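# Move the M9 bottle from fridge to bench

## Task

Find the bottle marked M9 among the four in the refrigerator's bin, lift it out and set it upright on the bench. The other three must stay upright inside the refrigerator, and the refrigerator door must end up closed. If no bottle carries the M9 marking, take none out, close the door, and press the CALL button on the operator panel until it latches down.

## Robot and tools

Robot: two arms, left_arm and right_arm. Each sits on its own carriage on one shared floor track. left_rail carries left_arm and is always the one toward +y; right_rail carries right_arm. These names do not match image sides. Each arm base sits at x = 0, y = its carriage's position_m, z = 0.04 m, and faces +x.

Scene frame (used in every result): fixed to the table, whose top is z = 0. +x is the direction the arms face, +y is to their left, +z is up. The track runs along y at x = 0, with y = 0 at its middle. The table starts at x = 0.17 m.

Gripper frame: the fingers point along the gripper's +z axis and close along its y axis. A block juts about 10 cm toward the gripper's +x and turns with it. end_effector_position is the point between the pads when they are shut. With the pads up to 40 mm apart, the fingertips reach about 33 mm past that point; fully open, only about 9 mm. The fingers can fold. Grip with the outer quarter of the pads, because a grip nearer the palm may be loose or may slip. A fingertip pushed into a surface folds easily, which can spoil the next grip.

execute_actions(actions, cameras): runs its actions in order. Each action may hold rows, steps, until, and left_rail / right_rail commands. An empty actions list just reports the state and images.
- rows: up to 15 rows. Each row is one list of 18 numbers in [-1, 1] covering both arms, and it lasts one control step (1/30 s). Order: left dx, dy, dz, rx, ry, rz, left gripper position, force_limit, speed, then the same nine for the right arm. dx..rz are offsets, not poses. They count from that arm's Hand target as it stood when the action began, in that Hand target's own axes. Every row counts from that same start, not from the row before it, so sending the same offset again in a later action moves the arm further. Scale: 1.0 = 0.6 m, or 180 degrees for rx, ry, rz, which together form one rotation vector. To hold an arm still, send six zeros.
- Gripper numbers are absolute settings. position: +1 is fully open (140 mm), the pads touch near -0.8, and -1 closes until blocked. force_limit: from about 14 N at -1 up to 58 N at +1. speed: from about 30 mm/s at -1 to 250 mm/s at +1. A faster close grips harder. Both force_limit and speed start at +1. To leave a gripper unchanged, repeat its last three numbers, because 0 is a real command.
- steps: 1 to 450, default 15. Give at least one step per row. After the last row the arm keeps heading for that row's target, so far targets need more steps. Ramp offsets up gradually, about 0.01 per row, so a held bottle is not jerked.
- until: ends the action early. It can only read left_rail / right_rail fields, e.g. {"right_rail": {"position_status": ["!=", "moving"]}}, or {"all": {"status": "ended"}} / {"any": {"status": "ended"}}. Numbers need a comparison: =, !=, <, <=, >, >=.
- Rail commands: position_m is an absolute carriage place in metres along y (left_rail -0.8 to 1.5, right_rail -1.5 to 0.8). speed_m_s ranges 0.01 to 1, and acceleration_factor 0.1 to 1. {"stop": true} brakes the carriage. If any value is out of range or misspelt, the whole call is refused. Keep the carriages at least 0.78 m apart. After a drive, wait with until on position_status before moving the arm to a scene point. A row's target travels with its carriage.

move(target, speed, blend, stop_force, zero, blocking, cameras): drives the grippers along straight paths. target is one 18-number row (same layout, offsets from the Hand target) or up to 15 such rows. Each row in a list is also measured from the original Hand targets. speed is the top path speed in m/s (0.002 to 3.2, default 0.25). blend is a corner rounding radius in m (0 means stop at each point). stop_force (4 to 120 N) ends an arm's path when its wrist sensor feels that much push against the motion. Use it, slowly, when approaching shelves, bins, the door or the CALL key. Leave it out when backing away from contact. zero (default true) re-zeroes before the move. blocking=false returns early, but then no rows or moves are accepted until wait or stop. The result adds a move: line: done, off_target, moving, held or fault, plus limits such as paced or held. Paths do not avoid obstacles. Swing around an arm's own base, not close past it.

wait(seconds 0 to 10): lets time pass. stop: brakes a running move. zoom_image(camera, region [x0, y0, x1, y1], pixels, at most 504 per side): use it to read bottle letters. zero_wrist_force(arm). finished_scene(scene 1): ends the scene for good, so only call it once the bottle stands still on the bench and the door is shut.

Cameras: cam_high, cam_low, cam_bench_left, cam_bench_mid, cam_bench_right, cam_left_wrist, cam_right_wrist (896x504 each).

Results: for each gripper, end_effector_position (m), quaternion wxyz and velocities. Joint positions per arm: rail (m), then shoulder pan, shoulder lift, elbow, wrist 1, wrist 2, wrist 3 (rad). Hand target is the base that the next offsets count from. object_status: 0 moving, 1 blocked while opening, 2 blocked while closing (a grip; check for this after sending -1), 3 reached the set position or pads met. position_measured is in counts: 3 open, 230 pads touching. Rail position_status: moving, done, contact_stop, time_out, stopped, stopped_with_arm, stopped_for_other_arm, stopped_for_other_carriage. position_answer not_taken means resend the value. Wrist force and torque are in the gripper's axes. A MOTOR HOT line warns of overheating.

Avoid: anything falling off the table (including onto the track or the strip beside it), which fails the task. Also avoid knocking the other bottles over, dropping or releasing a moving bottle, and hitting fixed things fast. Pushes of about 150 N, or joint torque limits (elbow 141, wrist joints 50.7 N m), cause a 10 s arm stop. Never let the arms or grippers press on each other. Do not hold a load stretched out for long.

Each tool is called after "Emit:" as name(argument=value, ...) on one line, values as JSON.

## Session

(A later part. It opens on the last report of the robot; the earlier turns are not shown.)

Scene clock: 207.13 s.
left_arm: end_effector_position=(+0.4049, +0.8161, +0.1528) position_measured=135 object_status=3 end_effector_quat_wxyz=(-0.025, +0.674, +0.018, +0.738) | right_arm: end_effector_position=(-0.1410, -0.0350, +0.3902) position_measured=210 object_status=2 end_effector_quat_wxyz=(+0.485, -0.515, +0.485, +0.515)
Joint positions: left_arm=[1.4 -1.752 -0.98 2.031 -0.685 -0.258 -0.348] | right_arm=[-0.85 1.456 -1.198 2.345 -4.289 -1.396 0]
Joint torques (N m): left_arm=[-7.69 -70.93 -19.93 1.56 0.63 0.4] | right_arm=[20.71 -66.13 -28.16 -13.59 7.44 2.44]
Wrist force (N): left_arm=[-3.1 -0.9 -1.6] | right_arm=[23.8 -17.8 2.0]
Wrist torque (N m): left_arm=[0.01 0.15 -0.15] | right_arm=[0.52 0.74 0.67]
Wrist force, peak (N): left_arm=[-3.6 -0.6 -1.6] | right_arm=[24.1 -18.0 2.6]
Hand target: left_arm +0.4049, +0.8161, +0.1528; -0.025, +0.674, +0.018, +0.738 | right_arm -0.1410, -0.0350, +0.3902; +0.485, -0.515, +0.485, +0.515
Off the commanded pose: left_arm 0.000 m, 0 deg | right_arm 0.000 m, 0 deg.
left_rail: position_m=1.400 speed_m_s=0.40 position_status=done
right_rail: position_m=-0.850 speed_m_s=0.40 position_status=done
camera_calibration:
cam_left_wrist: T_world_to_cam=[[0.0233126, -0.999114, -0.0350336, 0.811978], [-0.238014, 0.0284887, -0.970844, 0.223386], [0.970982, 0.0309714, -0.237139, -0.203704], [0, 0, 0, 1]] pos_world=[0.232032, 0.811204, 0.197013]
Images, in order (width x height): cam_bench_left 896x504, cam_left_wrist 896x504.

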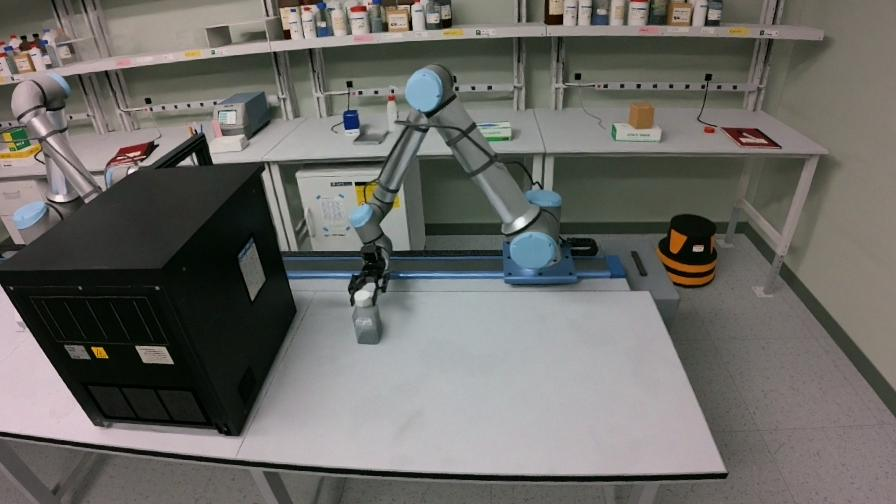

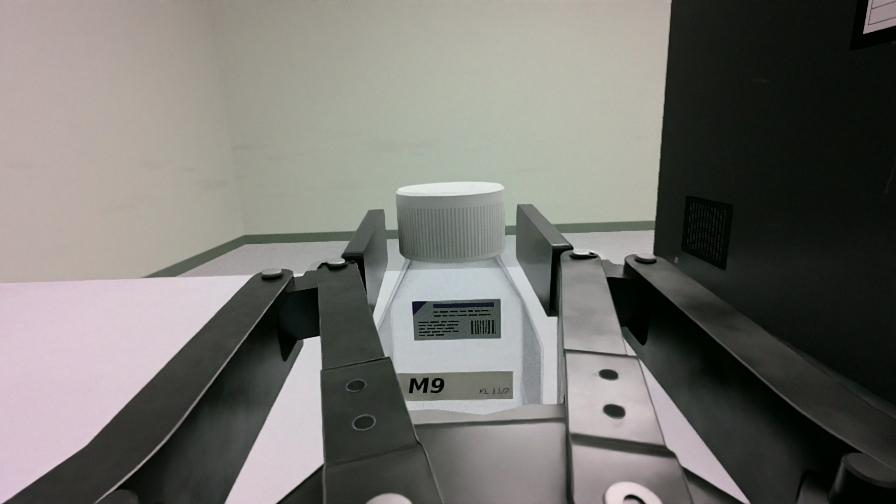

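Emit:
move(target=[[0,0,-0.11,0,0,0,-0.05,1,-1,0,0,0,0,0,0,-1,0,-1],[0.3,0,-0.3,0,0,0,-0.05,1,-1,0,0,0,0,0,0,-1,0,-1]], speed=[0.06,0.2], blend=[0.01,0], cameras=["cam_left_wrist","cam_bench_left","cam_right_wrist"])

Scene clock: 210.03 s.
left_arm: end_effector_position=(+0.2098, +0.8031, +0.3156) position_measured=135 object_status=3 end_effector_quat_wxyz=(-0.025, +0.674, +0.018, +0.738) | right_arm: end_effector_position=(-0.1410, -0.0350, +0.3902) position_measured=210 object_status=2 end_effector_quat_wxyz=(+0.485, -0.515, +0.485, +0.515)
Joint positions: left_arm=[1.4 -2.056 -1.218 1.976 -0.584 -0.552 -0.142] | right_arm=[-0.85 1.456 -1.198 2.345 -4.289 -1.396 0]
Joint torques (N m): left_arm=[-8.06 -70.02 -42.61 5.13 -1.94 1.78] | right_arm=[21.61 -68.37 -27.55 -13.72 7.68 2.48]
Wrist force (N): left_arm=[-2.7 0.2 -2.2] | right_arm=[23.9 -17.8 2.1]
Wrist torque (N m): left_arm=[0.23 0.04 -0.42] | right_arm=[0.51 0.73 0.66]
Wrist force, peak (N): left_arm=[-4.7 -0.5 -1.6] | right_arm=[24.1 -18.2 2.3]
Hand target: left_arm +0.2097, +0.8031, +0.3156; -0.025, +0.674, +0.018, +0.738 | right_arm -0.1410, -0.0350, +0.3902; +0.485, -0.515, +0.485, +0.515
Off the commanded pose: left_arm 0.000 m, 0 deg | right_arm 0.000 m, 0 deg.
left_rail: position_m=1.400 speed_m_s=0.40 position_status=done
right_rail: position_m=-0.850 speed_m_s=0.40 position_status=done
move: done
camera_calibration:
cam_left_wrist: T_world_to_cam=[[0.0233126, -0.999114, -0.0350336, 0.80924], [-0.238014, 0.0284887, -0.970844, 0.335252], [0.970982, 0.0309714, -0.237139, 0.0248169], [0, 0, 0, 1]] pos_world=[0.0368324, 0.798204, 0.359713]
cam_right_wrist: T_world_to_cam=[[-0.999984, -0.0047017, 0.00312866, -0.126086], [0.00449874, -0.328267, 0.944574, -0.378371], [-0.00341407, 0.944573, 0.328283, 0.0848393], [0, 0, 0, 1]] pos_world=[-0.124092, -0.204936, 0.329943]
Images, in order (width x height): cam_bench_left 896x504, cam_left_wrist 896x504, cam_right_wrist 896x504.

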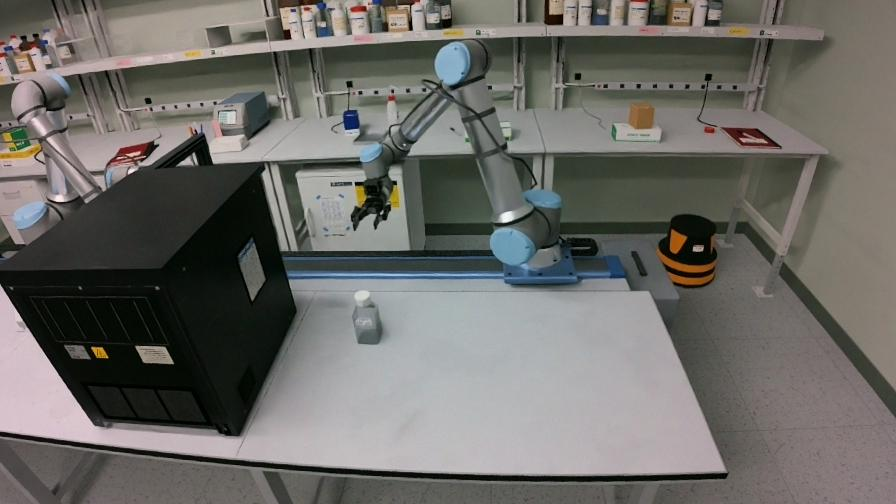

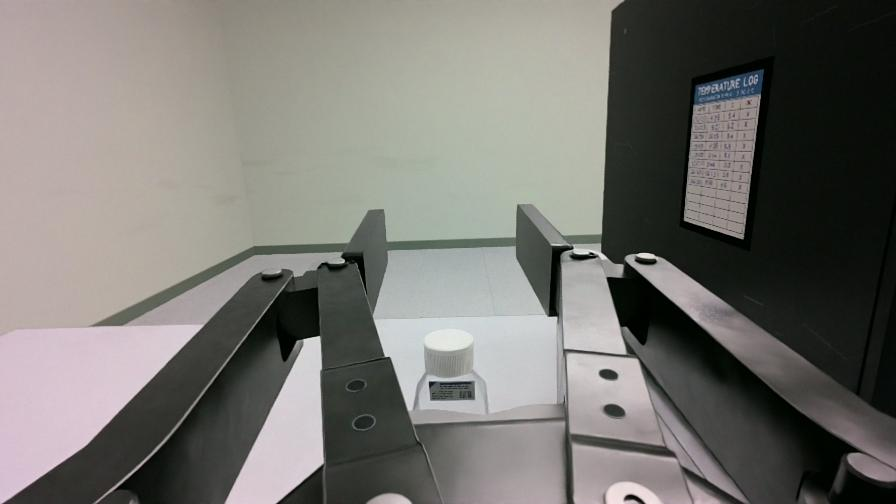

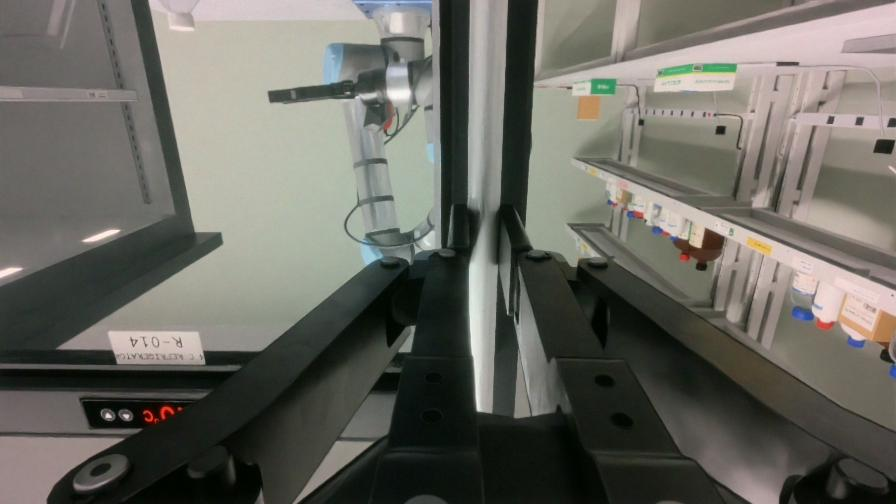

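Emit:
move(target=[[0,0,0,0,0,0,-0.05,1,-1,0,0.0055,0.065,0.0278,0,0,-1,0,-1],[0,0,0,0,0,0,-0.05,1,-1,0,0.0055,0.1304,0.0556,0,0,-1,0,-1],[0,0,0,0,0,0,-0.05,1,-1,0,-0.0003,0.1955,0.0833,0,0,-1,0,-1],[0,0,0,0,0,0,-0.05,1,-1,0,-0.0118,0.2597,0.1111,0,0,-1,0,-1]], speed=0.09, blend=[0.01,0.01,0.01,0], cameras=["cam_right_wrist","cam_high"])

Scene clock: 213.63 s.
left_arm: end_effector_position=(+0.2097, +0.8031, +0.3156) position_measured=135 object_status=3 end_effector_quat_wxyz=(-0.025, +0.674, +0.018, +0.738) | right_arm: end_effector_position=(-0.1433, +0.1209, +0.3902) position_measured=210 object_status=2 end_effector_quat_wxyz=(+0.567, -0.423, +0.567, +0.423)
Joint positions: left_arm=[1.4 -2.056 -1.218 1.976 -0.584 -0.553 -0.142] | right_arm=[-0.85 1.672 -0.997 1.946 -4.091 -1.961 0]
Joint torques (N m): left_arm=[-8.35 -65.78 -42.83 4.76 -2.64 1.61] | right_arm=[-29.86 -72.86 -35.01 -3.72 -19.9 -1.58]
Wrist force (N): left_arm=[-2.8 0.1 -1.9] | right_arm=[2.7 46.0 -2.9]
Wrist torque (N m): left_arm=[0.22 0.06 -0.43] | right_arm=[-1.09 0.43 0.76]
Wrist force, peak (N): left_arm=[-2.9 -0.5 -2.4] | right_arm=[2.2 46.6 -0.8]
Hand target: left_arm +0.2097, +0.8031, +0.3156; -0.025, +0.674, +0.018, +0.738 | right_arm -0.1433, +0.1210, +0.3902; +0.567, -0.423, +0.567, +0.423
Off the commanded pose: left_arm 0.000 m, 0 deg | right_arm 0.000 m, 0 deg.
left_rail: position_m=1.400 speed_m_s=0.40 position_status=done
right_rail: position_m=-0.850 speed_m_s=0.40 position_status=done
move: done
camera_calibration:
cam_right_wrist: T_world_to_cam=[[-0.94134, 0.337444, 0.00316036, -0.160731], [-0.107903, -0.309855, 0.944641, -0.34559], [0.319743, 0.888888, 0.328091, -0.0093765], [0, 0, 0, 1]] pos_world=[-0.185595, -0.0445106, 0.330043]
Images, in order (width x height): cam_high 896x504, cam_right_wrist 896x504.

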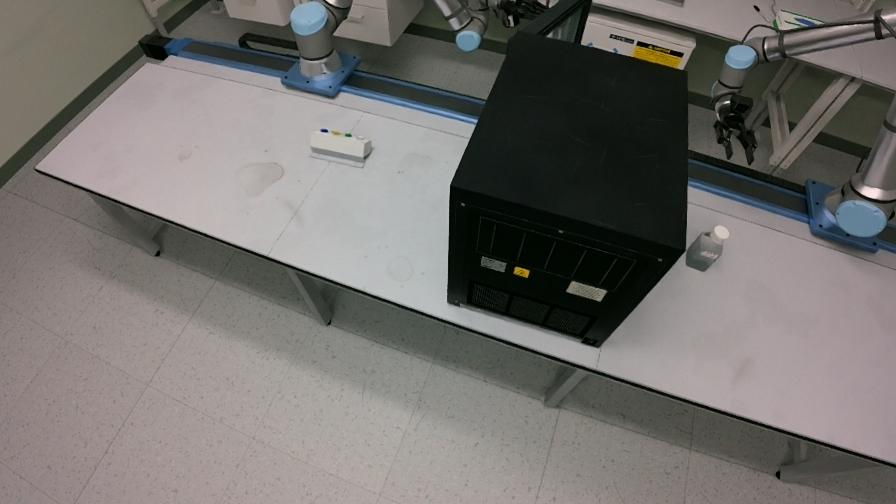

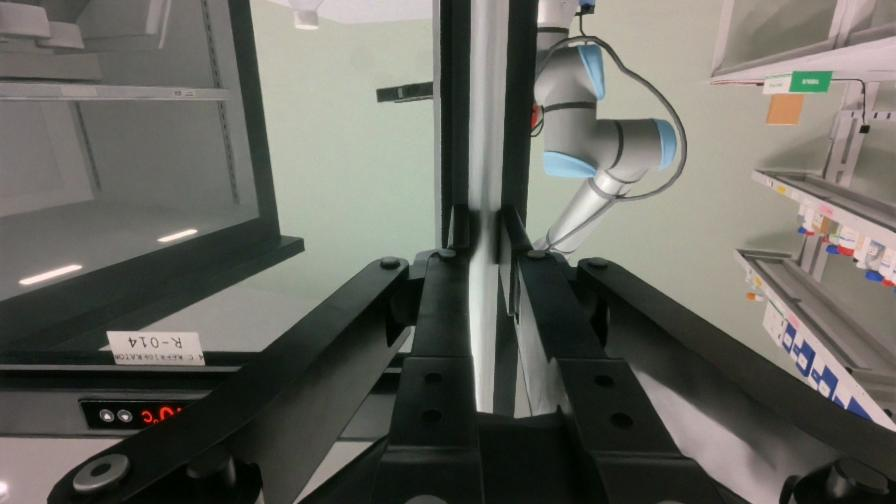

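Emit:
move(target=[[0,0,0,0,0,0,-0.05,1,-1,0,0.0085,0.065,0.0278,0,0,-1,0,-1],[0,0,0,0,0,0,-0.05,1,-1,0,0.0095,0.1304,0.0556,0,0,-1,0,-1]], speed=0.09, blend=[0.01,0], cameras=["cam_right_wrist"])

Scene clock: 215.53 s.
left_arm: end_effector_position=(+0.2097, +0.8031, +0.3156) position_measured=135 object_status=3 end_effector_quat_wxyz=(-0.025, +0.674, +0.018, +0.738) | right_arm: end_effector_position=(-0.1264, +0.1975, +0.3902) position_measured=210 object_status=2 end_effector_quat_wxyz=(+0.601, -0.372, +0.602, +0.372)
Joint positions: left_arm=[1.4 -2.056 -1.218 1.976 -0.584 -0.553 -0.142] | right_arm=[-0.85 1.708 -0.881 1.715 -3.975 -2.172 0]
Joint torques (N m): left_arm=[-9.33 -68.19 -43.67 4.62 -2.46 1.42] | right_arm=[4.89 -78.23 -37.46 -0.94 -6.26 2.13]
Wrist force (N): left_arm=[-2.2 0.1 -2.0] | right_arm=[-2.4 9.5 0.7]
Wrist torque (N m): left_arm=[0.21 -0.07 -0.43] | right_arm=[-0.10 0.20 0.74]
Wrist force, peak (N): left_arm=[-2.7 0.0 -2.6] | right_arm=[3.0 46.6 -3.3]
Hand target: left_arm +0.2097, +0.8031, +0.3156; -0.025, +0.674, +0.018, +0.738 | right_arm -0.1265, +0.1976, +0.3902; +0.601, -0.372, +0.602, +0.372
Off the commanded pose: left_arm 0.000 m, 0 deg | right_arm 0.000 m, 0 deg.
left_rail: position_m=1.400 speed_m_s=0.40 position_status=done
right_rail: position_m=-0.850 speed_m_s=0.40 position_status=done
move: done
camera_calibration:
cam_right_wrist: T_world_to_cam=[[-0.868308, 0.496016, 0.00309304, -0.192673], [-0.160156, -0.286254, 0.944674, -0.331275], [0.469459, 0.819772, 0.327997, -0.0503041], [0, 0, 0, 1]] pos_world=[-0.19674, 0.0419779, 0.330043]
Images, in order (width x height): cam_right_wrist 896x504.

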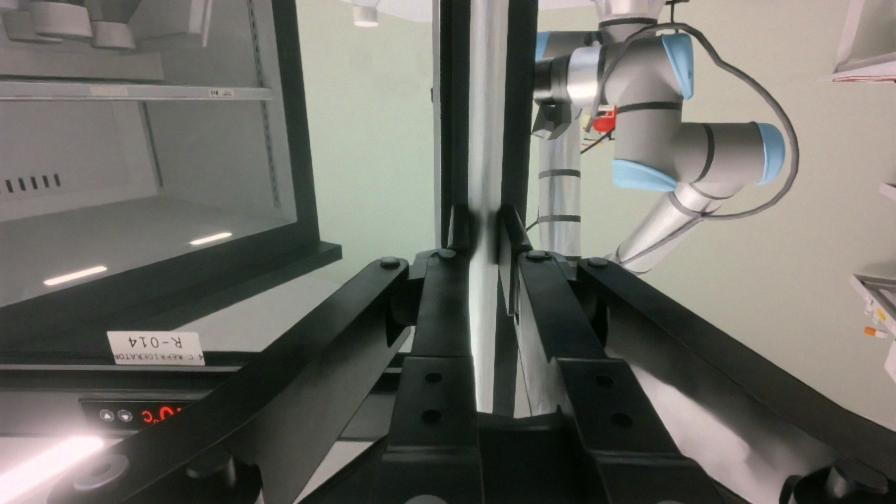

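Emit:
move(target=[[0,0,0,0,0,0,-0.05,1,-1,0,0.0062,0.065,0.0278,0,0,-1,0,-1],[0,0,0,0,0,0,-0.05,1,-1,0,0.0068,0.1304,0.0556,0,0,-1,0,-1]], speed=0.08, blend=[0.01,0], cameras=["cam_right_wrist"])

Scene clock: 217.27 s.
left_arm: end_effector_position=(+0.2097, +0.8031, +0.3156) position_measured=135 object_status=3 end_effector_quat_wxyz=(-0.025, +0.674, +0.018, +0.738) | right_arm: end_effector_position=(-0.0951, +0.2693, +0.3902) position_measured=210 object_status=2 end_effector_quat_wxyz=(+0.632, -0.318, +0.632, +0.318)
Joint positions: left_arm=[1.4 -2.056 -1.218 1.976 -0.584 -0.553 -0.142] | right_arm=[-0.85 1.714 -0.757 1.465 -3.849 -2.352 0.001]
Joint torques (N m): left_arm=[-8.31 -67.43 -43.09 4.51 -2.18 0.85] | right_arm=[-18.24 -82.94 -34.34 1.33 -7.62 2.66]
Wrist force (N): left_arm=[-2.2 0.0 -2.2] | right_arm=[-8.7 11.9 0.4]
Wrist torque (N m): left_arm=[0.19 -0.07 -0.42] | right_arm=[-0.19 0.04 0.73]
Wrist force, peak (N): left_arm=[-2.8 -0.1 -2.6] | right_arm=[-11.7 28.1 -0.7]
Hand target: left_arm +0.2097, +0.8031, +0.3156; -0.025, +0.674, +0.018, +0.738 | right_arm -0.0951, +0.2694, +0.3902; +0.632, -0.318, +0.632, +0.318
Off the commanded pose: left_arm 0.000 m, 0 deg | right_arm 0.000 m, 0 deg.
left_rail: position_m=1.400 speed_m_s=0.40 position_status=done
right_rail: position_m=-0.850 speed_m_s=0.40 position_status=done
move: done
camera_calibration:
cam_right_wrist: T_world_to_cam=[[-0.768895, 0.639368, 0.00309612, -0.230256], [-0.207448, -0.254049, 0.944682, -0.318892], [0.604786, 0.725719, 0.327972, -0.0856106], [0, 0, 0, 1]] pos_world=[-0.19142, 0.128333, 0.330043]
Images, in order (width x height): cam_right_wrist 896x504.

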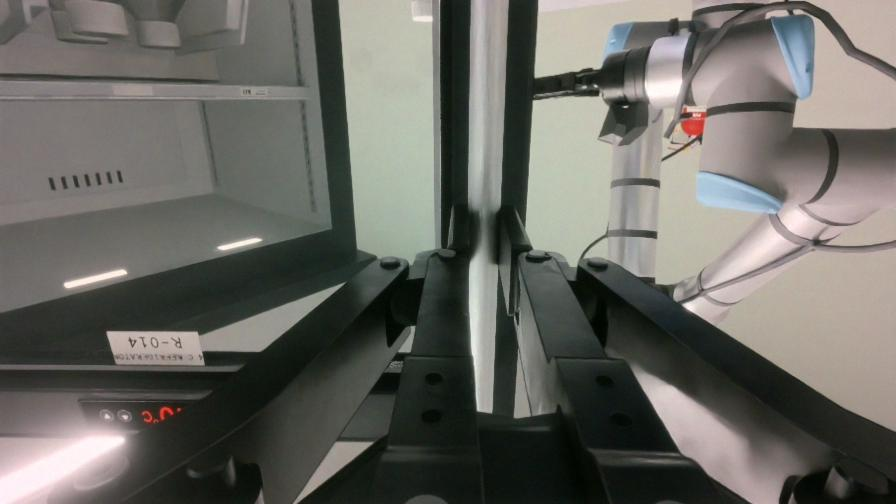

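Emit:
move(target=[0,0,0,0,0,0,-0.05,1,-1,0,0.0062,0.065,0.0278,0,0,-1,0,-1], speed=0.08, cameras=[])

Emit:
execute_actions(actions=[{"rows":[[0,0,0,0,0,0,-0.05,1,-1,0,0,0,0,0,0,-0.3,0,-0.5]],"steps":20},{"rows":[[0,0,0,0,0,0,-0.05,1,-1,0,0,-0.03,0,0,0,-0.3,0,-0.5],[0,0,0,0,0,0,-0.05,1,-1,0,0,-0.06,0,0,0,-0.3,0,-0.5],[0,0,0,0,0,0,-0.05,1,-1,0,0,-0.09,0,0,0,-0.3,0,-0.5]],"steps":45}], cameras=["cam_right_wrist","cam_bench_mid"])

Scene clock: 218.77 s.
left_arm: end_effector_position=(+0.2097, +0.8031, +0.3156) position_measured=135 object_status=3 end_effector_quat_wxyz=(-0.025, +0.674, +0.018, +0.738) | right_arm: end_effector_position=(-0.0748, +0.3029, +0.3902) position_measured=210 object_status=2 end_effector_quat_wxyz=(+0.645, -0.290, +0.645, +0.290)
Joint positions: left_arm=[1.4 -2.056 -1.218 1.976 -0.584 -0.553 -0.142] | right_arm=[-0.85 1.709 -0.691 1.33 -3.78 -2.435 0.001]
Joint torques (N m): left_arm=[-10.5 -66.76 -43.17 4.67 -2.41 0.46] | right_arm=[-19.49 -81.35 -36.07 0.85 -9.11 2.72]
Wrist force (N): left_arm=[-2.4 0.1 -1.8] | right_arm=[-12.2 15.3 0.3]
Wrist torque (N m): left_arm=[0.22 -0.04 -0.43] | right_arm=[-0.30 -0.02 0.72]
Wrist force, peak (N): left_arm=[-2.9 -0.3 -2.7] | right_arm=[-15.2 27.5 -1.2]
Hand target: left_arm +0.2097, +0.8031, +0.3156; -0.025, +0.674, +0.018, +0.738 | right_arm -0.0749, +0.3029, +0.3902; +0.645, -0.290, +0.645, +0.290
Off the commanded pose: left_arm 0.000 m, 0 deg | right_arm 0.000 m, 0 deg.
left_rail: position_m=1.400 speed_m_s=0.40 position_status=done
right_rail: position_m=-0.850 speed_m_s=0.40 position_status=done
move: done
No camera images: "cameras" was empty.

Scene clock: 221.13 s.
left_arm: end_effector_position=(+0.2097, +0.8031, +0.3156) position_measured=135 object_status=3 end_effector_quat_wxyz=(-0.025, +0.674, +0.018, +0.738) | right_arm: end_effector_position=(-0.1107, +0.2625, +0.3902) position_measured=167 object_status=3 end_effector_quat_wxyz=(+0.645, -0.290, +0.645, +0.290)
Joint positions: left_arm=[1.4 -2.056 -1.218 1.976 -0.584 -0.553 -0.142] | right_arm=[-0.85 1.755 -0.726 1.4 -3.816 -2.48 0.001]
Joint torques (N m): left_arm=[-7.15 -67.12 -43.14 4.55 -2.07 0.42] | right_arm=[14.67 -112.63 -27.68 -4.03 -3.17 3.1]
Wrist force (N): left_arm=[-2.3 -0.1 -2.2] | right_arm=[-0.5 0.4 0.3]
Wrist torque (N m): left_arm=[0.17 -0.05 -0.42] | right_arm=[0.22 0.38 0.60]
Wrist force, peak (N): left_arm=[-2.6 0.0 -2.7] | right_arm=[-12.3 15.2 -0.2]
Hand target: left_arm +0.2097, +0.8031, +0.3156; -0.025, +0.674, +0.018, +0.738 | right_arm -0.1107, +0.2625, +0.3902; +0.645, -0.290, +0.645, +0.290
Off the commanded pose: left_arm 0.000 m, 0 deg | right_arm 0.000 m, 0 deg.
left_rail: position_m=1.400 speed_m_s=0.40 position_status=done
right_rail: position_m=-0.850 speed_m_s=0.40 position_status=done
camera_calibration:
cam_right_wrist: T_world_to_cam=[[-0.710224, 0.703969, 0.00310845, -0.248421], [-0.228733, -0.234937, 0.944715, -0.331228], [0.66578, 0.670248, 0.327879, -0.0498804], [0, 0, 0, 1]] pos_world=[-0.218988, 0.130495, 0.330043]
Images, in order (width x height): cam_bench_mid 896x504, cam_right_wrist 896x504.

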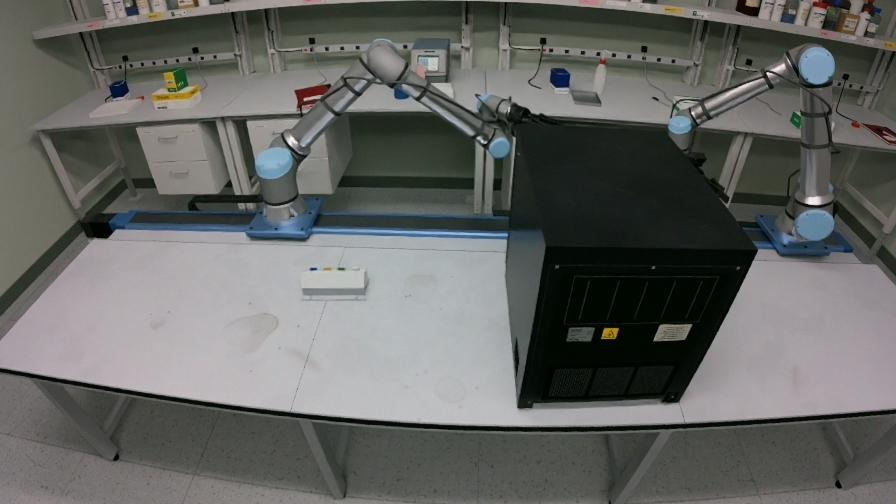

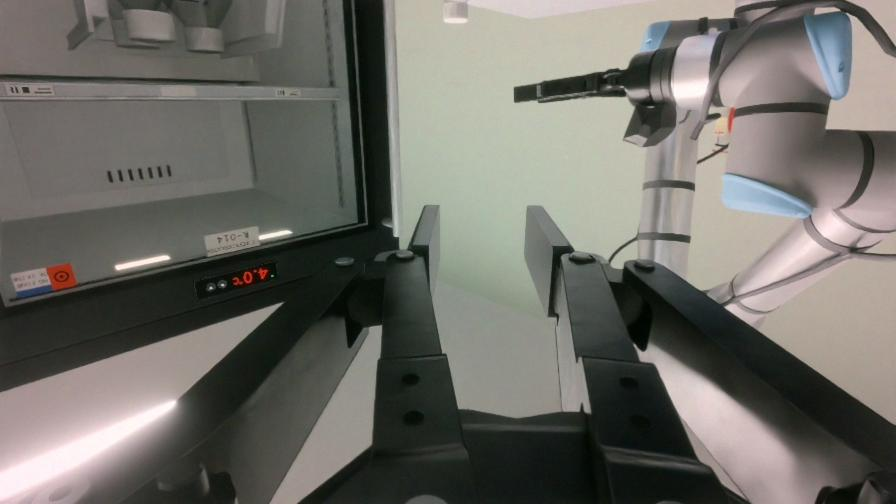

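Emit:
wait(seconds=3, cameras=["cam_right_wrist"])

Scene clock: 224.23 s.
left_arm: end_effector_position=(+0.2097, +0.8031, +0.3156) position_measured=135 object_status=3 end_effector_quat_wxyz=(-0.025, +0.674, +0.018, +0.738) | right_arm: end_effector_position=(-0.1107, +0.2625, +0.3902) position_measured=167 object_status=3 end_effector_quat_wxyz=(+0.645, -0.290, +0.645, +0.290)
Joint positions: left_arm=[1.4 -2.056 -1.218 1.976 -0.584 -0.553 -0.142] | right_arm=[-0.85 1.755 -0.726 1.4 -3.816 -2.48 0.001]
Joint torques (N m): left_arm=[-7.27 -66.51 -42.52 4.19 -1.82 0.19] | right_arm=[13.62 -110.7 -27.84 -4.25 -3.1 3.34]
Wrist force (N): left_arm=[-2.5 0.2 -2.3] | right_arm=[-0.6 0.0 0.4]
Wrist torque (N m): left_arm=[0.23 -0.01 -0.43] | right_arm=[0.13 0.40 0.60]
Wrist force, peak (N): left_arm=[-2.9 -0.1 -2.6] | right_arm=[-0.8 0.4 0.7]
Hand target: left_arm +0.2097, +0.8031, +0.3156; -0.025, +0.674, +0.018, +0.738 | right_arm -0.1107, +0.2625, +0.3902; +0.645, -0.290, +0.645, +0.290
Tool commands: left_gripper/position=-0.05 left_gripper/force_limit=+1.0 left_gripper/speed=-1.0 right_gripper/position=-0.3 right_gripper/force_limit=+0.0 right_gripper/speed=-0.5
Off the commanded pose: left_arm 0.000 m, 0 deg | right_arm 0.000 m, 0 deg.
left_rail: position_m=1.400 speed_m_s=0.40 position_status=done
right_rail: position_m=-0.850 speed_m_s=0.40 position_status=done
wait: 3.00 s
camera_calibration:
cam_right_wrist: T_world_to_cam=[[-0.710224, 0.703969, 0.00310845, -0.248421], [-0.228733, -0.234937, 0.944715, -0.331228], [0.66578, 0.670248, 0.327879, -0.0498804], [0, 0, 0, 1]] pos_world=[-0.218988, 0.130495, 0.330043]
Images, in order (width x height): cam_right_wrist 896x504.

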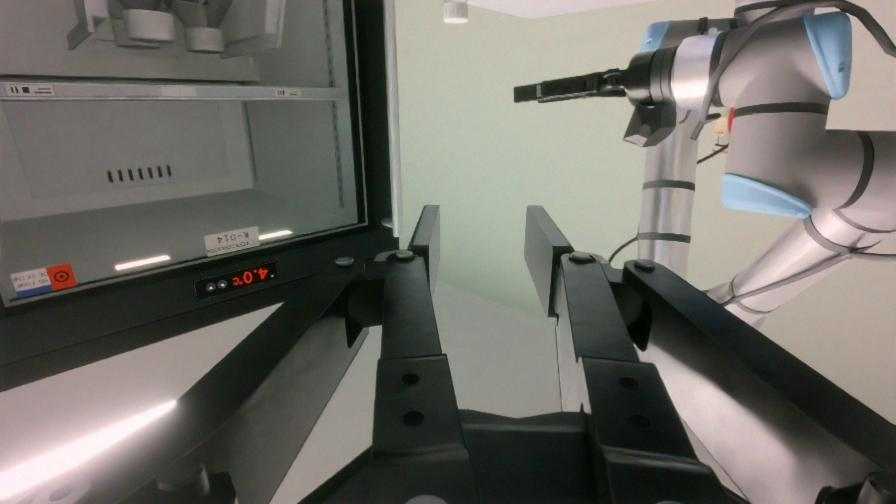

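Emit:
move(target=[0,0,0,0,0,0,-0.05,1,-1,0,0,-0.3,0,0,0,-0.3,0,-0.5], speed=0.2, cameras=["cam_left_wrist","cam_right_wrist"])

Emit:
execute_actions(actions=[{"right_rail":{"position_m":-1.2},"steps":120,"until":{"right_rail":{"position_status":["!=","moving"]}}}], cameras=["cam_right_wrist","cam_bench_left"])

Scene clock: 226.23 s.
left_arm: end_effector_position=(+0.2097, +0.8031, +0.3156) position_measured=135 object_status=3 end_effector_quat_wxyz=(-0.025, +0.674, +0.018, +0.738) | right_arm: end_effector_position=(-0.2300, +0.1281, +0.3902) position_measured=167 object_status=3 end_effector_quat_wxyz=(+0.645, -0.290, +0.645, +0.290)
Joint positions: left_arm=[1.4 -2.056 -1.218 1.976 -0.584 -0.553 -0.142] | right_arm=[-0.85 1.928 -0.809 1.569 -3.901 -2.654 0.001]
Joint torques (N m): left_arm=[-8.33 -65.66 -42.11 4.3 -2.14 0.14] | right_arm=[13.7 -103.9 -24.42 -3.67 -3.17 1.69]
Wrist force (N): left_arm=[-2.4 0.0 -1.8] | right_arm=[-1.0 0.4 0.4]
Wrist torque (N m): left_arm=[0.18 -0.03 -0.43] | right_arm=[0.25 0.49 0.61]
Wrist force, peak (N): left_arm=[-3.1 0.0 -2.1] | right_arm=[-0.6 -0.1 2.5]
Hand target: left_arm +0.2097, +0.8031, +0.3156; -0.025, +0.674, +0.018, +0.738 | right_arm -0.2301, +0.1279, +0.3902; +0.645, -0.290, +0.645, +0.290
Off the commanded pose: left_arm 0.000 m, 0 deg | right_arm 0.000 m, 0 deg.
left_rail: position_m=1.400 speed_m_s=0.40 position_status=done
right_rail: position_m=-0.850 speed_m_s=0.40 position_status=done
move: done
camera_calibration:
cam_left_wrist: T_world_to_cam=[[0.0233126, -0.999114, -0.0350336, 0.809244], [-0.238014, 0.0284887, -0.970844, 0.33535], [0.970982, 0.0309714, -0.237139, 0.0248406], [0, 0, 0, 1]] pos_world=[0.0368324, 0.798204, 0.359813]
cam_right_wrist: T_world_to_cam=[[-0.71013, 0.704064, 0.00315501, -0.238521], [-0.228733, -0.234937, 0.944715, -0.390232], [0.665881, 0.670148, 0.327879, 0.119762], [0, 0, 0, 1]] pos_world=[-0.338388, -0.00400448, 0.330143]
Images, in order (width x height): cam_left_wrist 896x504, cam_right_wrist 896x504.

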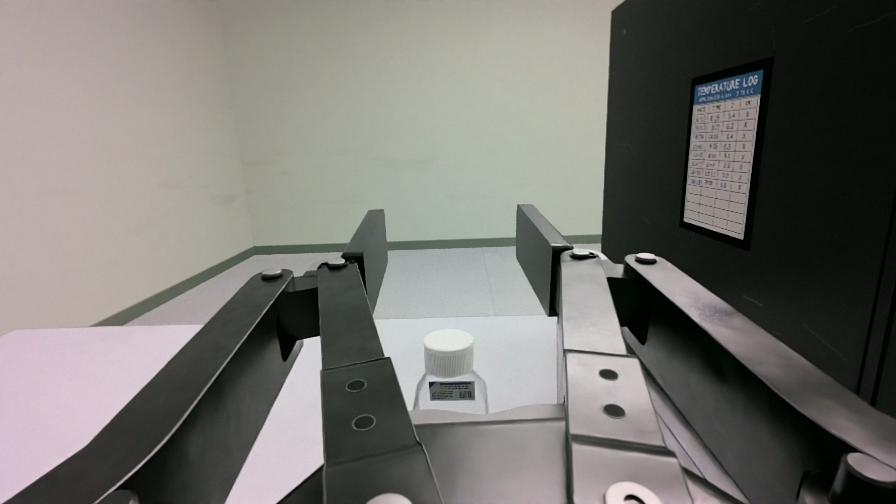

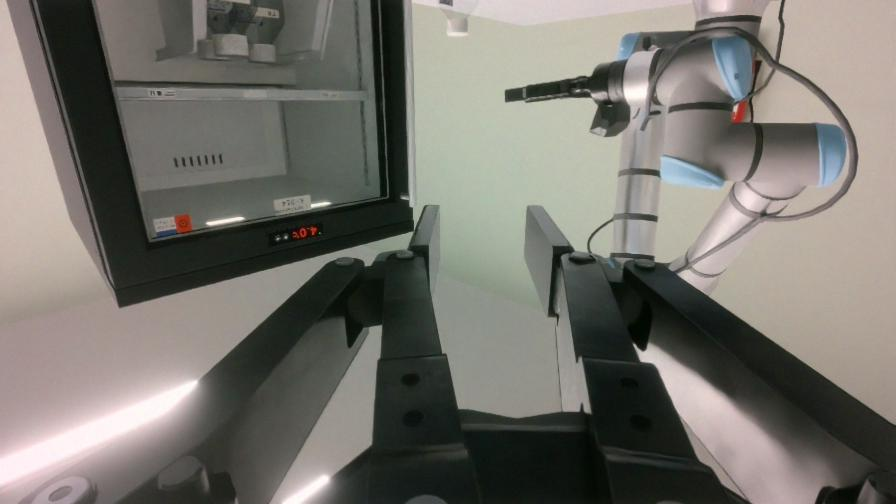

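Scene clock: 228.00 s.
left_arm: end_effector_position=(+0.2097, +0.8031, +0.3156) position_measured=135 object_status=3 end_effector_quat_wxyz=(-0.025, +0.674, +0.018, +0.738) | right_arm: end_effector_position=(-0.2302, -0.2221, +0.3903) position_measured=167 object_status=3 end_effector_quat_wxyz=(+0.645, -0.290, +0.645, +0.290)
Joint positions: left_arm=[1.4 -2.056 -1.218 1.976 -0.584 -0.553 -0.142] | right_arm=[-1.2 1.928 -0.809 1.569 -3.901 -2.654 0.001]
Joint torques (N m): left_arm=[-6.85 -67.38 -42.43 4.22 -2.32 -0.11] | right_arm=[-7.89 -94.12 -33.5 -2.07 -2.19 -1.62]
Wrist force (N): left_arm=[-2.6 0.2 -2.7] | right_arm=[-1.1 0.4 0.4]
Wrist torque (N m): left_arm=[0.23 0.02 -0.43] | right_arm=[0.25 0.52 0.61]
Wrist force, peak (N): left_arm=[-3.0 -0.1 -2.4] | right_arm=[-1.4 1.5 1.6]
Hand target: left_arm +0.2097, +0.8031, +0.3156; -0.025, +0.674, +0.018, +0.738 | right_arm -0.2301, -0.2221, +0.3902; +0.645, -0.290, +0.645, +0.290
Tool commands: left_gripper/position=-0.05 left_gripper/force_limit=+1.0 left_gripper/speed=-1.0 right_gripper/position=-0.3 right_gripper/force_limit=+0.0 right_gripper/speed=-0.5
Off the commanded pose: left_arm 0.000 m, 0 deg | right_arm 0.000 m, 0 deg.
left_rail: position_m=1.400 speed_m_s=0.40 position_status=done
right_rail: position_m=-1.200 speed_m_s=0.40 position_status=done
camera_calibration:
cam_right_wrist: T_world_to_cam=[[-0.71024, 0.703953, 0.00317525, 0.00788754], [-0.228745, -0.235049, 0.944684, -0.472563], [0.665759, 0.670226, 0.327967, 0.354473], [0, 0, 0, 1]] pos_world=[-0.338488, -0.354205, 0.330143]
Images, in order (width x height): cam_bench_left 896x504, cam_right_wrist 896x504.

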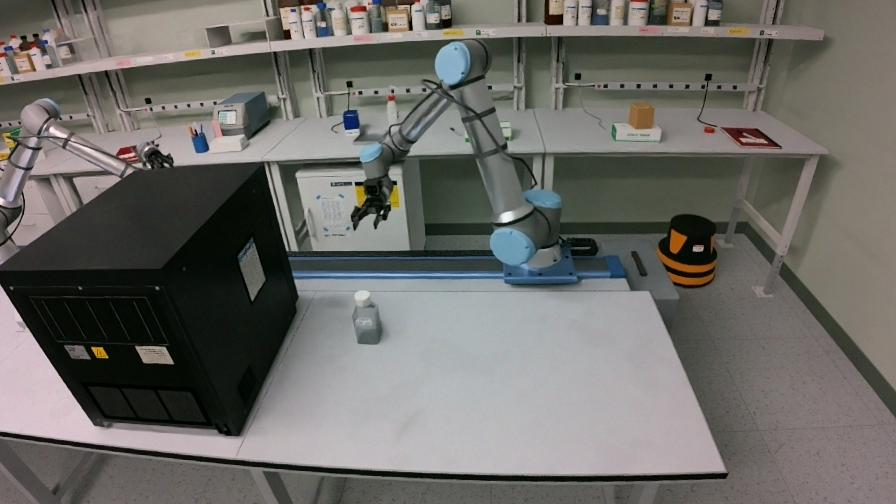

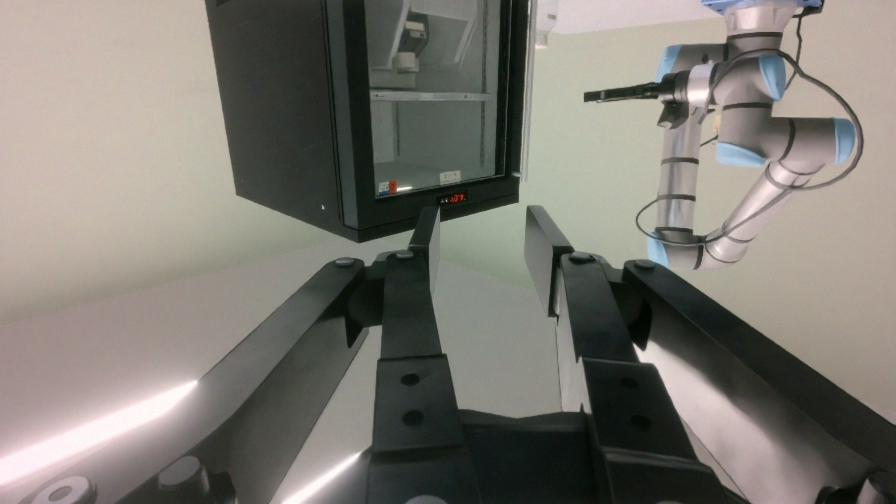

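Emit:
zoom_image(camera="cam_right_wrist", region=[200, 0, 580, 250])

Emit:
zoom_image(camera="cam_bench_left", region=[180, 130, 420, 360])

Scaled by 1.326 from the camera's 896x504 image, which has a finer 1280x720 frame.

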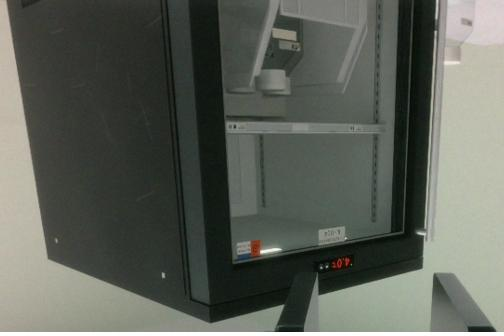

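Scaled by 2.100 from the camera's 896x504 image, which has a finer 1280x720 frame.

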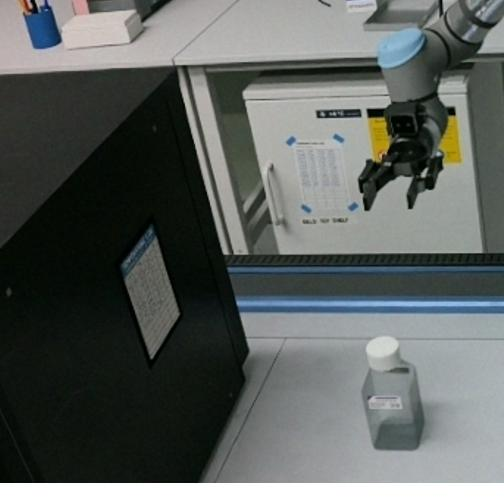

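Emit:
move(target=[0,0,-0.22,0,0,0,-1,0,-1,0,0,0,0,0,0,-0.3,0,-0.5], speed=0.15, cameras=[])

Emit:
execute_actions(actions=[{"left_rail":{"position_m":1.03},"steps":120,"until":{"left_rail":{"position_status":["!=","moving"]}}}], cameras=["cam_left_wrist","cam_right_wrist"])

Emit:
zoom_image(camera="cam_left_wrist", region=[270, 100, 650, 400])

Scene clock: 252.40 s.
left_arm: end_effector_position=(+0.0785, +0.7952, +0.3036) position_measured=232 object_status=0 end_effector_quat_wxyz=(-0.025, +0.674, +0.018, +0.738) | right_arm: end_effector_position=(-0.2301, -0.2221, +0.3902) position_measured=167 object_status=3 end_effector_quat_wxyz=(+0.645, -0.290, +0.645, +0.290)
Joint positions: left_arm=[1.4 -2.225 -1.148 1.895 -0.608 -0.719 -0.098] | right_arm=[-1.2 1.928 -0.809 1.569 -3.901 -2.654 0.001]
Joint torques (N m): left_arm=[-10.07 -55.32 -42.78 4.53 -2.29 1.79] | right_arm=[-8.19 -84.72 -41.37 -1.1 2.58 -2.26]
Wrist force (N): left_arm=[-1.9 -0.9 -1.3] | right_arm=[-1.1 0.5 0.7]
Wrist torque (N m): left_arm=[-0.07 -0.17 -0.43] | right_arm=[0.27 0.52 0.61]
Wrist force, peak (N): left_arm=[-2.3 -1.0 -3.4] | right_arm=[-1.5 0.7 0.6]
Hand target: left_arm +0.0785, +0.7952, +0.3036; -0.025, +0.674, +0.018, +0.738 | right_arm -0.2301, -0.2221, +0.3902; +0.645, -0.290, +0.645, +0.290
Off the commanded pose: left_arm 0.000 m, 0 deg | right_arm 0.000 m, 0 deg.
left_rail: position_m=1.400 speed_m_s=0.40 position_status=done
right_rail: position_m=-1.200 speed_m_s=0.40 position_status=done
move: done
No camera images: "cameras" was empty.

Scene clock: 254.43 s.
left_arm: end_effector_position=(+0.0785, +0.4252, +0.3036) position_measured=232 object_status=3 end_effector_quat_wxyz=(-0.025, +0.674, +0.018, +0.738) | right_arm: end_effector_position=(-0.2301, -0.2221, +0.3902) position_measured=167 object_status=3 end_effector_quat_wxyz=(+0.645, -0.290, +0.645, +0.290)
Joint positions: left_arm=[1.03 -2.225 -1.148 1.895 -0.608 -0.719 -0.098] | right_arm=[-1.2 1.928 -0.809 1.569 -3.901 -2.654 0.001]
Joint torques (N m): left_arm=[-1.24 -65.67 -32.4 4.17 0.77 1.58] | right_arm=[-7.58 -85.83 -41.24 -0.94 2.53 -2.32]
Wrist force (N): left_arm=[-2.6 -0.4 -1.0] | right_arm=[-1.0 0.6 0.6]
Wrist torque (N m): left_arm=[0.05 -0.02 -0.43] | right_arm=[0.30 0.50 0.60]
Wrist force, peak (N): left_arm=[-2.6 -2.0 -1.8] | right_arm=[-1.4 0.6 0.6]
Hand target: left_arm +0.0785, +0.4252, +0.3036; -0.025, +0.674, +0.018, +0.738 | right_arm -0.2301, -0.2221, +0.3902; +0.645, -0.290, +0.645, +0.290
Tool commands: left_gripper/position=-1.0 left_gripper/force_limit=+0.0 left_gripper/speed=-1.0 right_gripper/position=-0.3 right_gripper/force_limit=+0.0 right_gripper/speed=-0.5
Off the commanded pose: left_arm 0.000 m, 0 deg | right_arm 0.000 m, 0 deg.
left_rail: position_m=1.030 speed_m_s=0.40 position_status=done
right_rail: position_m=-1.200 speed_m_s=0.40 position_status=done
camera_calibration:
cam_left_wrist: T_world_to_cam=[[0.0233126, -0.999114, -0.0350336, 0.434319], [-0.238014, 0.0284887, -0.970844, 0.303214], [0.970982, 0.0309714, -0.237139, 0.161189], [0, 0, 0, 1]] pos_world=[-0.0944676, 0.420304, 0.347813]
cam_right_wrist: T_world_to_cam=[[-0.710224, 0.703969, 0.00310845, 0.00792094], [-0.228733, -0.234937, 0.944715, -0.47253], [0.66578, 0.670248, 0.327879, 0.354517], [0, 0, 0, 1]] pos_world=[-0.338488, -0.354205, 0.330143]
Images, in order (width x height): cam_left_wrist 896x504, cam_right_wrist 896x504.

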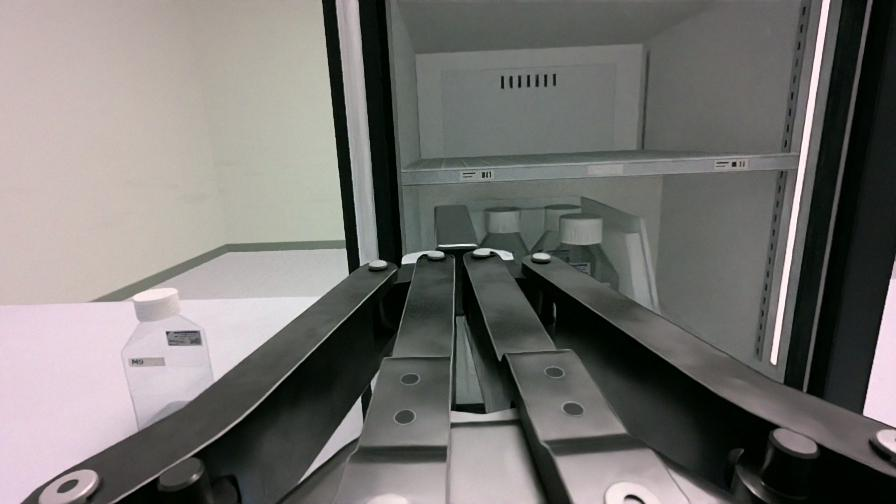

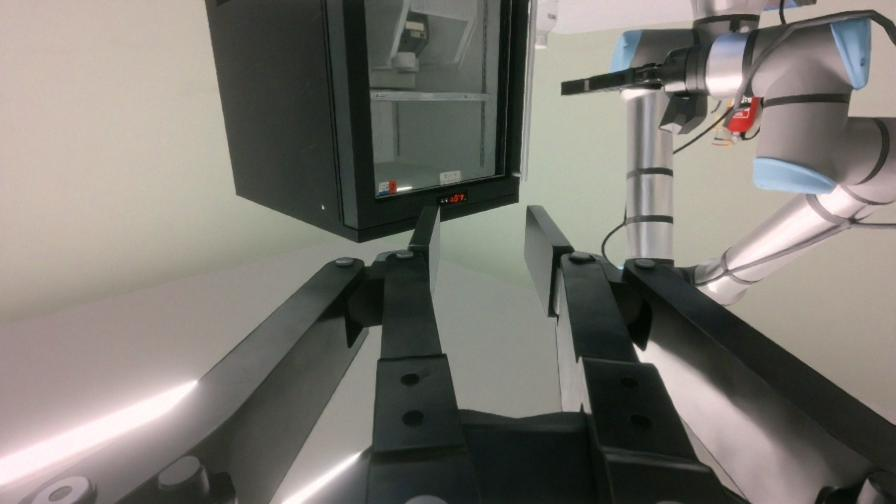

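Scaled by 1.326 from the camera's 896x504 image, which has a finer 1280x720 frame.

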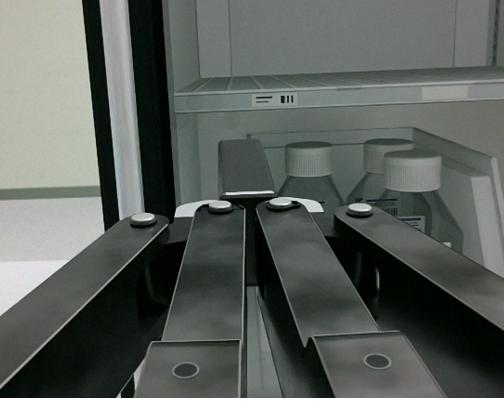

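Emit:
move(target=[0,0,0.17,0,0,0,-1,0,-1,0,0,0,0,0,0,-0.3,0,-0.5], speed=0.12, stop_force=15, cameras=[])

Emit:
move(target=[0,0,0.12,0,0,0,-1,0,-1,0,0,0,0,0,0,-0.3,0,-0.5], speed=0.02, stop_force=20, cameras=["cam_left_wrist"])

Scene clock: 256.67 s.
left_arm: end_effector_position=(+0.1799, +0.4313, +0.3129) position_measured=232 object_status=3 end_effector_quat_wxyz=(-0.025, +0.674, +0.018, +0.738) | right_arm: end_effector_position=(-0.2301, -0.2221, +0.3902) position_measured=167 object_status=3 end_effector_quat_wxyz=(+0.645, -0.290, +0.645, +0.290)
Joint positions: left_arm=[1.03 -2.098 -1.205 1.962 -0.594 -0.593 -0.129] | right_arm=[-1.2 1.928 -0.809 1.569 -3.901 -2.654 0.001]
Joint torques (N m): left_arm=[18.41 -68.57 -17.24 4.99 1.61 -1.97] | right_arm=[-8.64 -84.91 -41.15 -0.93 2.52 -2.07]
Wrist force (N): left_arm=[-2.1 0.1 -1.8] | right_arm=[-1.2 0.4 0.3]
Wrist torque (N m): left_arm=[0.20 -0.12 -0.11] | right_arm=[0.25 0.54 0.61]
Wrist force, peak (N): left_arm=[-2.8 -0.8 -3.0] | right_arm=[-1.4 0.7 0.6]
Hand target: left_arm +0.1799, +0.4313, +0.3129; -0.025, +0.674, +0.018, +0.738 | right_arm -0.2301, -0.2221, +0.3902; +0.645, -0.290, +0.645, +0.290
Off the commanded pose: left_arm 0.000 m, 0 deg | right_arm 0.000 m, 0 deg.
left_rail: position_m=1.030 speed_m_s=0.40 position_status=done
right_rail: position_m=-1.200 speed_m_s=0.40 position_status=done
move: done
No camera images: "cameras" was empty.

Scene clock: 261.30 s.
left_arm: end_effector_position=(+0.2437, +0.4352, +0.3188) position_measured=232 object_status=3 end_effector_quat_wxyz=(-0.025, +0.674, +0.018, +0.738) | right_arm: end_effector_position=(-0.2301, -0.2221, +0.3902) position_measured=167 object_status=3 end_effector_quat_wxyz=(+0.645, -0.290, +0.645, +0.290)
Joint positions: left_arm=[1.03 -2.007 -1.23 1.987 -0.568 -0.504 -0.16] | right_arm=[-1.2 1.928 -0.809 1.569 -3.901 -2.654 0.001]
Joint torques (N m): left_arm=[-0.54 -48 -40.48 1.27 -2.09 1.63] | right_arm=[-8.43 -84.76 -40.74 -0.98 2.5 -1.77]
Wrist force (N): left_arm=[-1.4 0.4 -16.0] | right_arm=[-0.9 0.4 0.6]
Wrist torque (N m): left_arm=[0.12 -0.12 -0.24] | right_arm=[0.24 0.47 0.61]
Wrist force, peak (N): left_arm=[1.7 -7.2 -57.4] | right_arm=[-1.3 0.7 0.7]
Hand target: left_arm +0.2437, +0.4352, +0.3188; -0.025, +0.674, +0.018, +0.738 (not the last commanded pose) | right_arm -0.2301, -0.2221, +0.3902; +0.645, -0.290, +0.645, +0.290
Off the commanded pose: left_arm 0.008 m, 0 deg | right_arm 0.000 m, 0 deg.
left_rail: position_m=1.030 speed_m_s=0.40 position_status=done
right_rail: position_m=-1.200 speed_m_s=0.40 position_status=done
move: contact (left_arm)
camera_calibration:
cam_left_wrist: T_world_to_cam=[[0.0233395, -0.999117, -0.0349372, 0.44085], [-0.238034, 0.0283879, -0.970842, 0.356979], [0.970976, 0.0309752, -0.237161, 0.00396659], [0, 0, 0, 1]] pos_world=[0.0708324, 0.430204, 0.362913]
Images, in order (width x height): cam_left_wrist 896x504.

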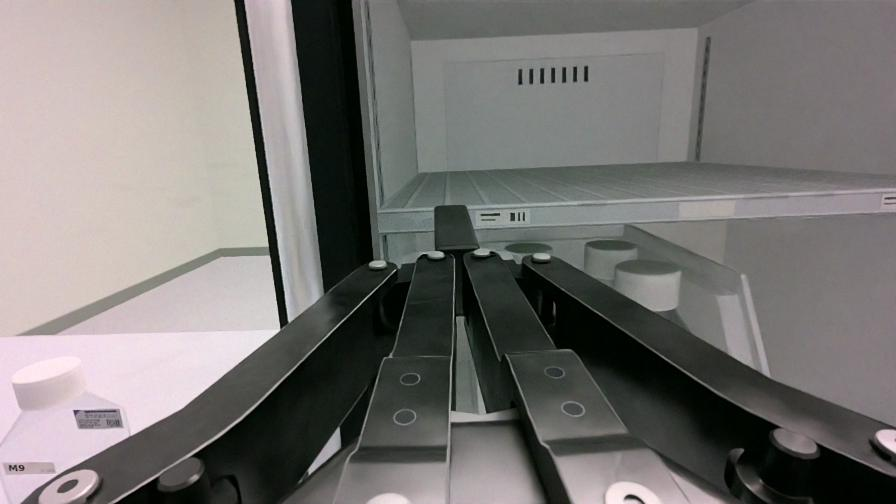

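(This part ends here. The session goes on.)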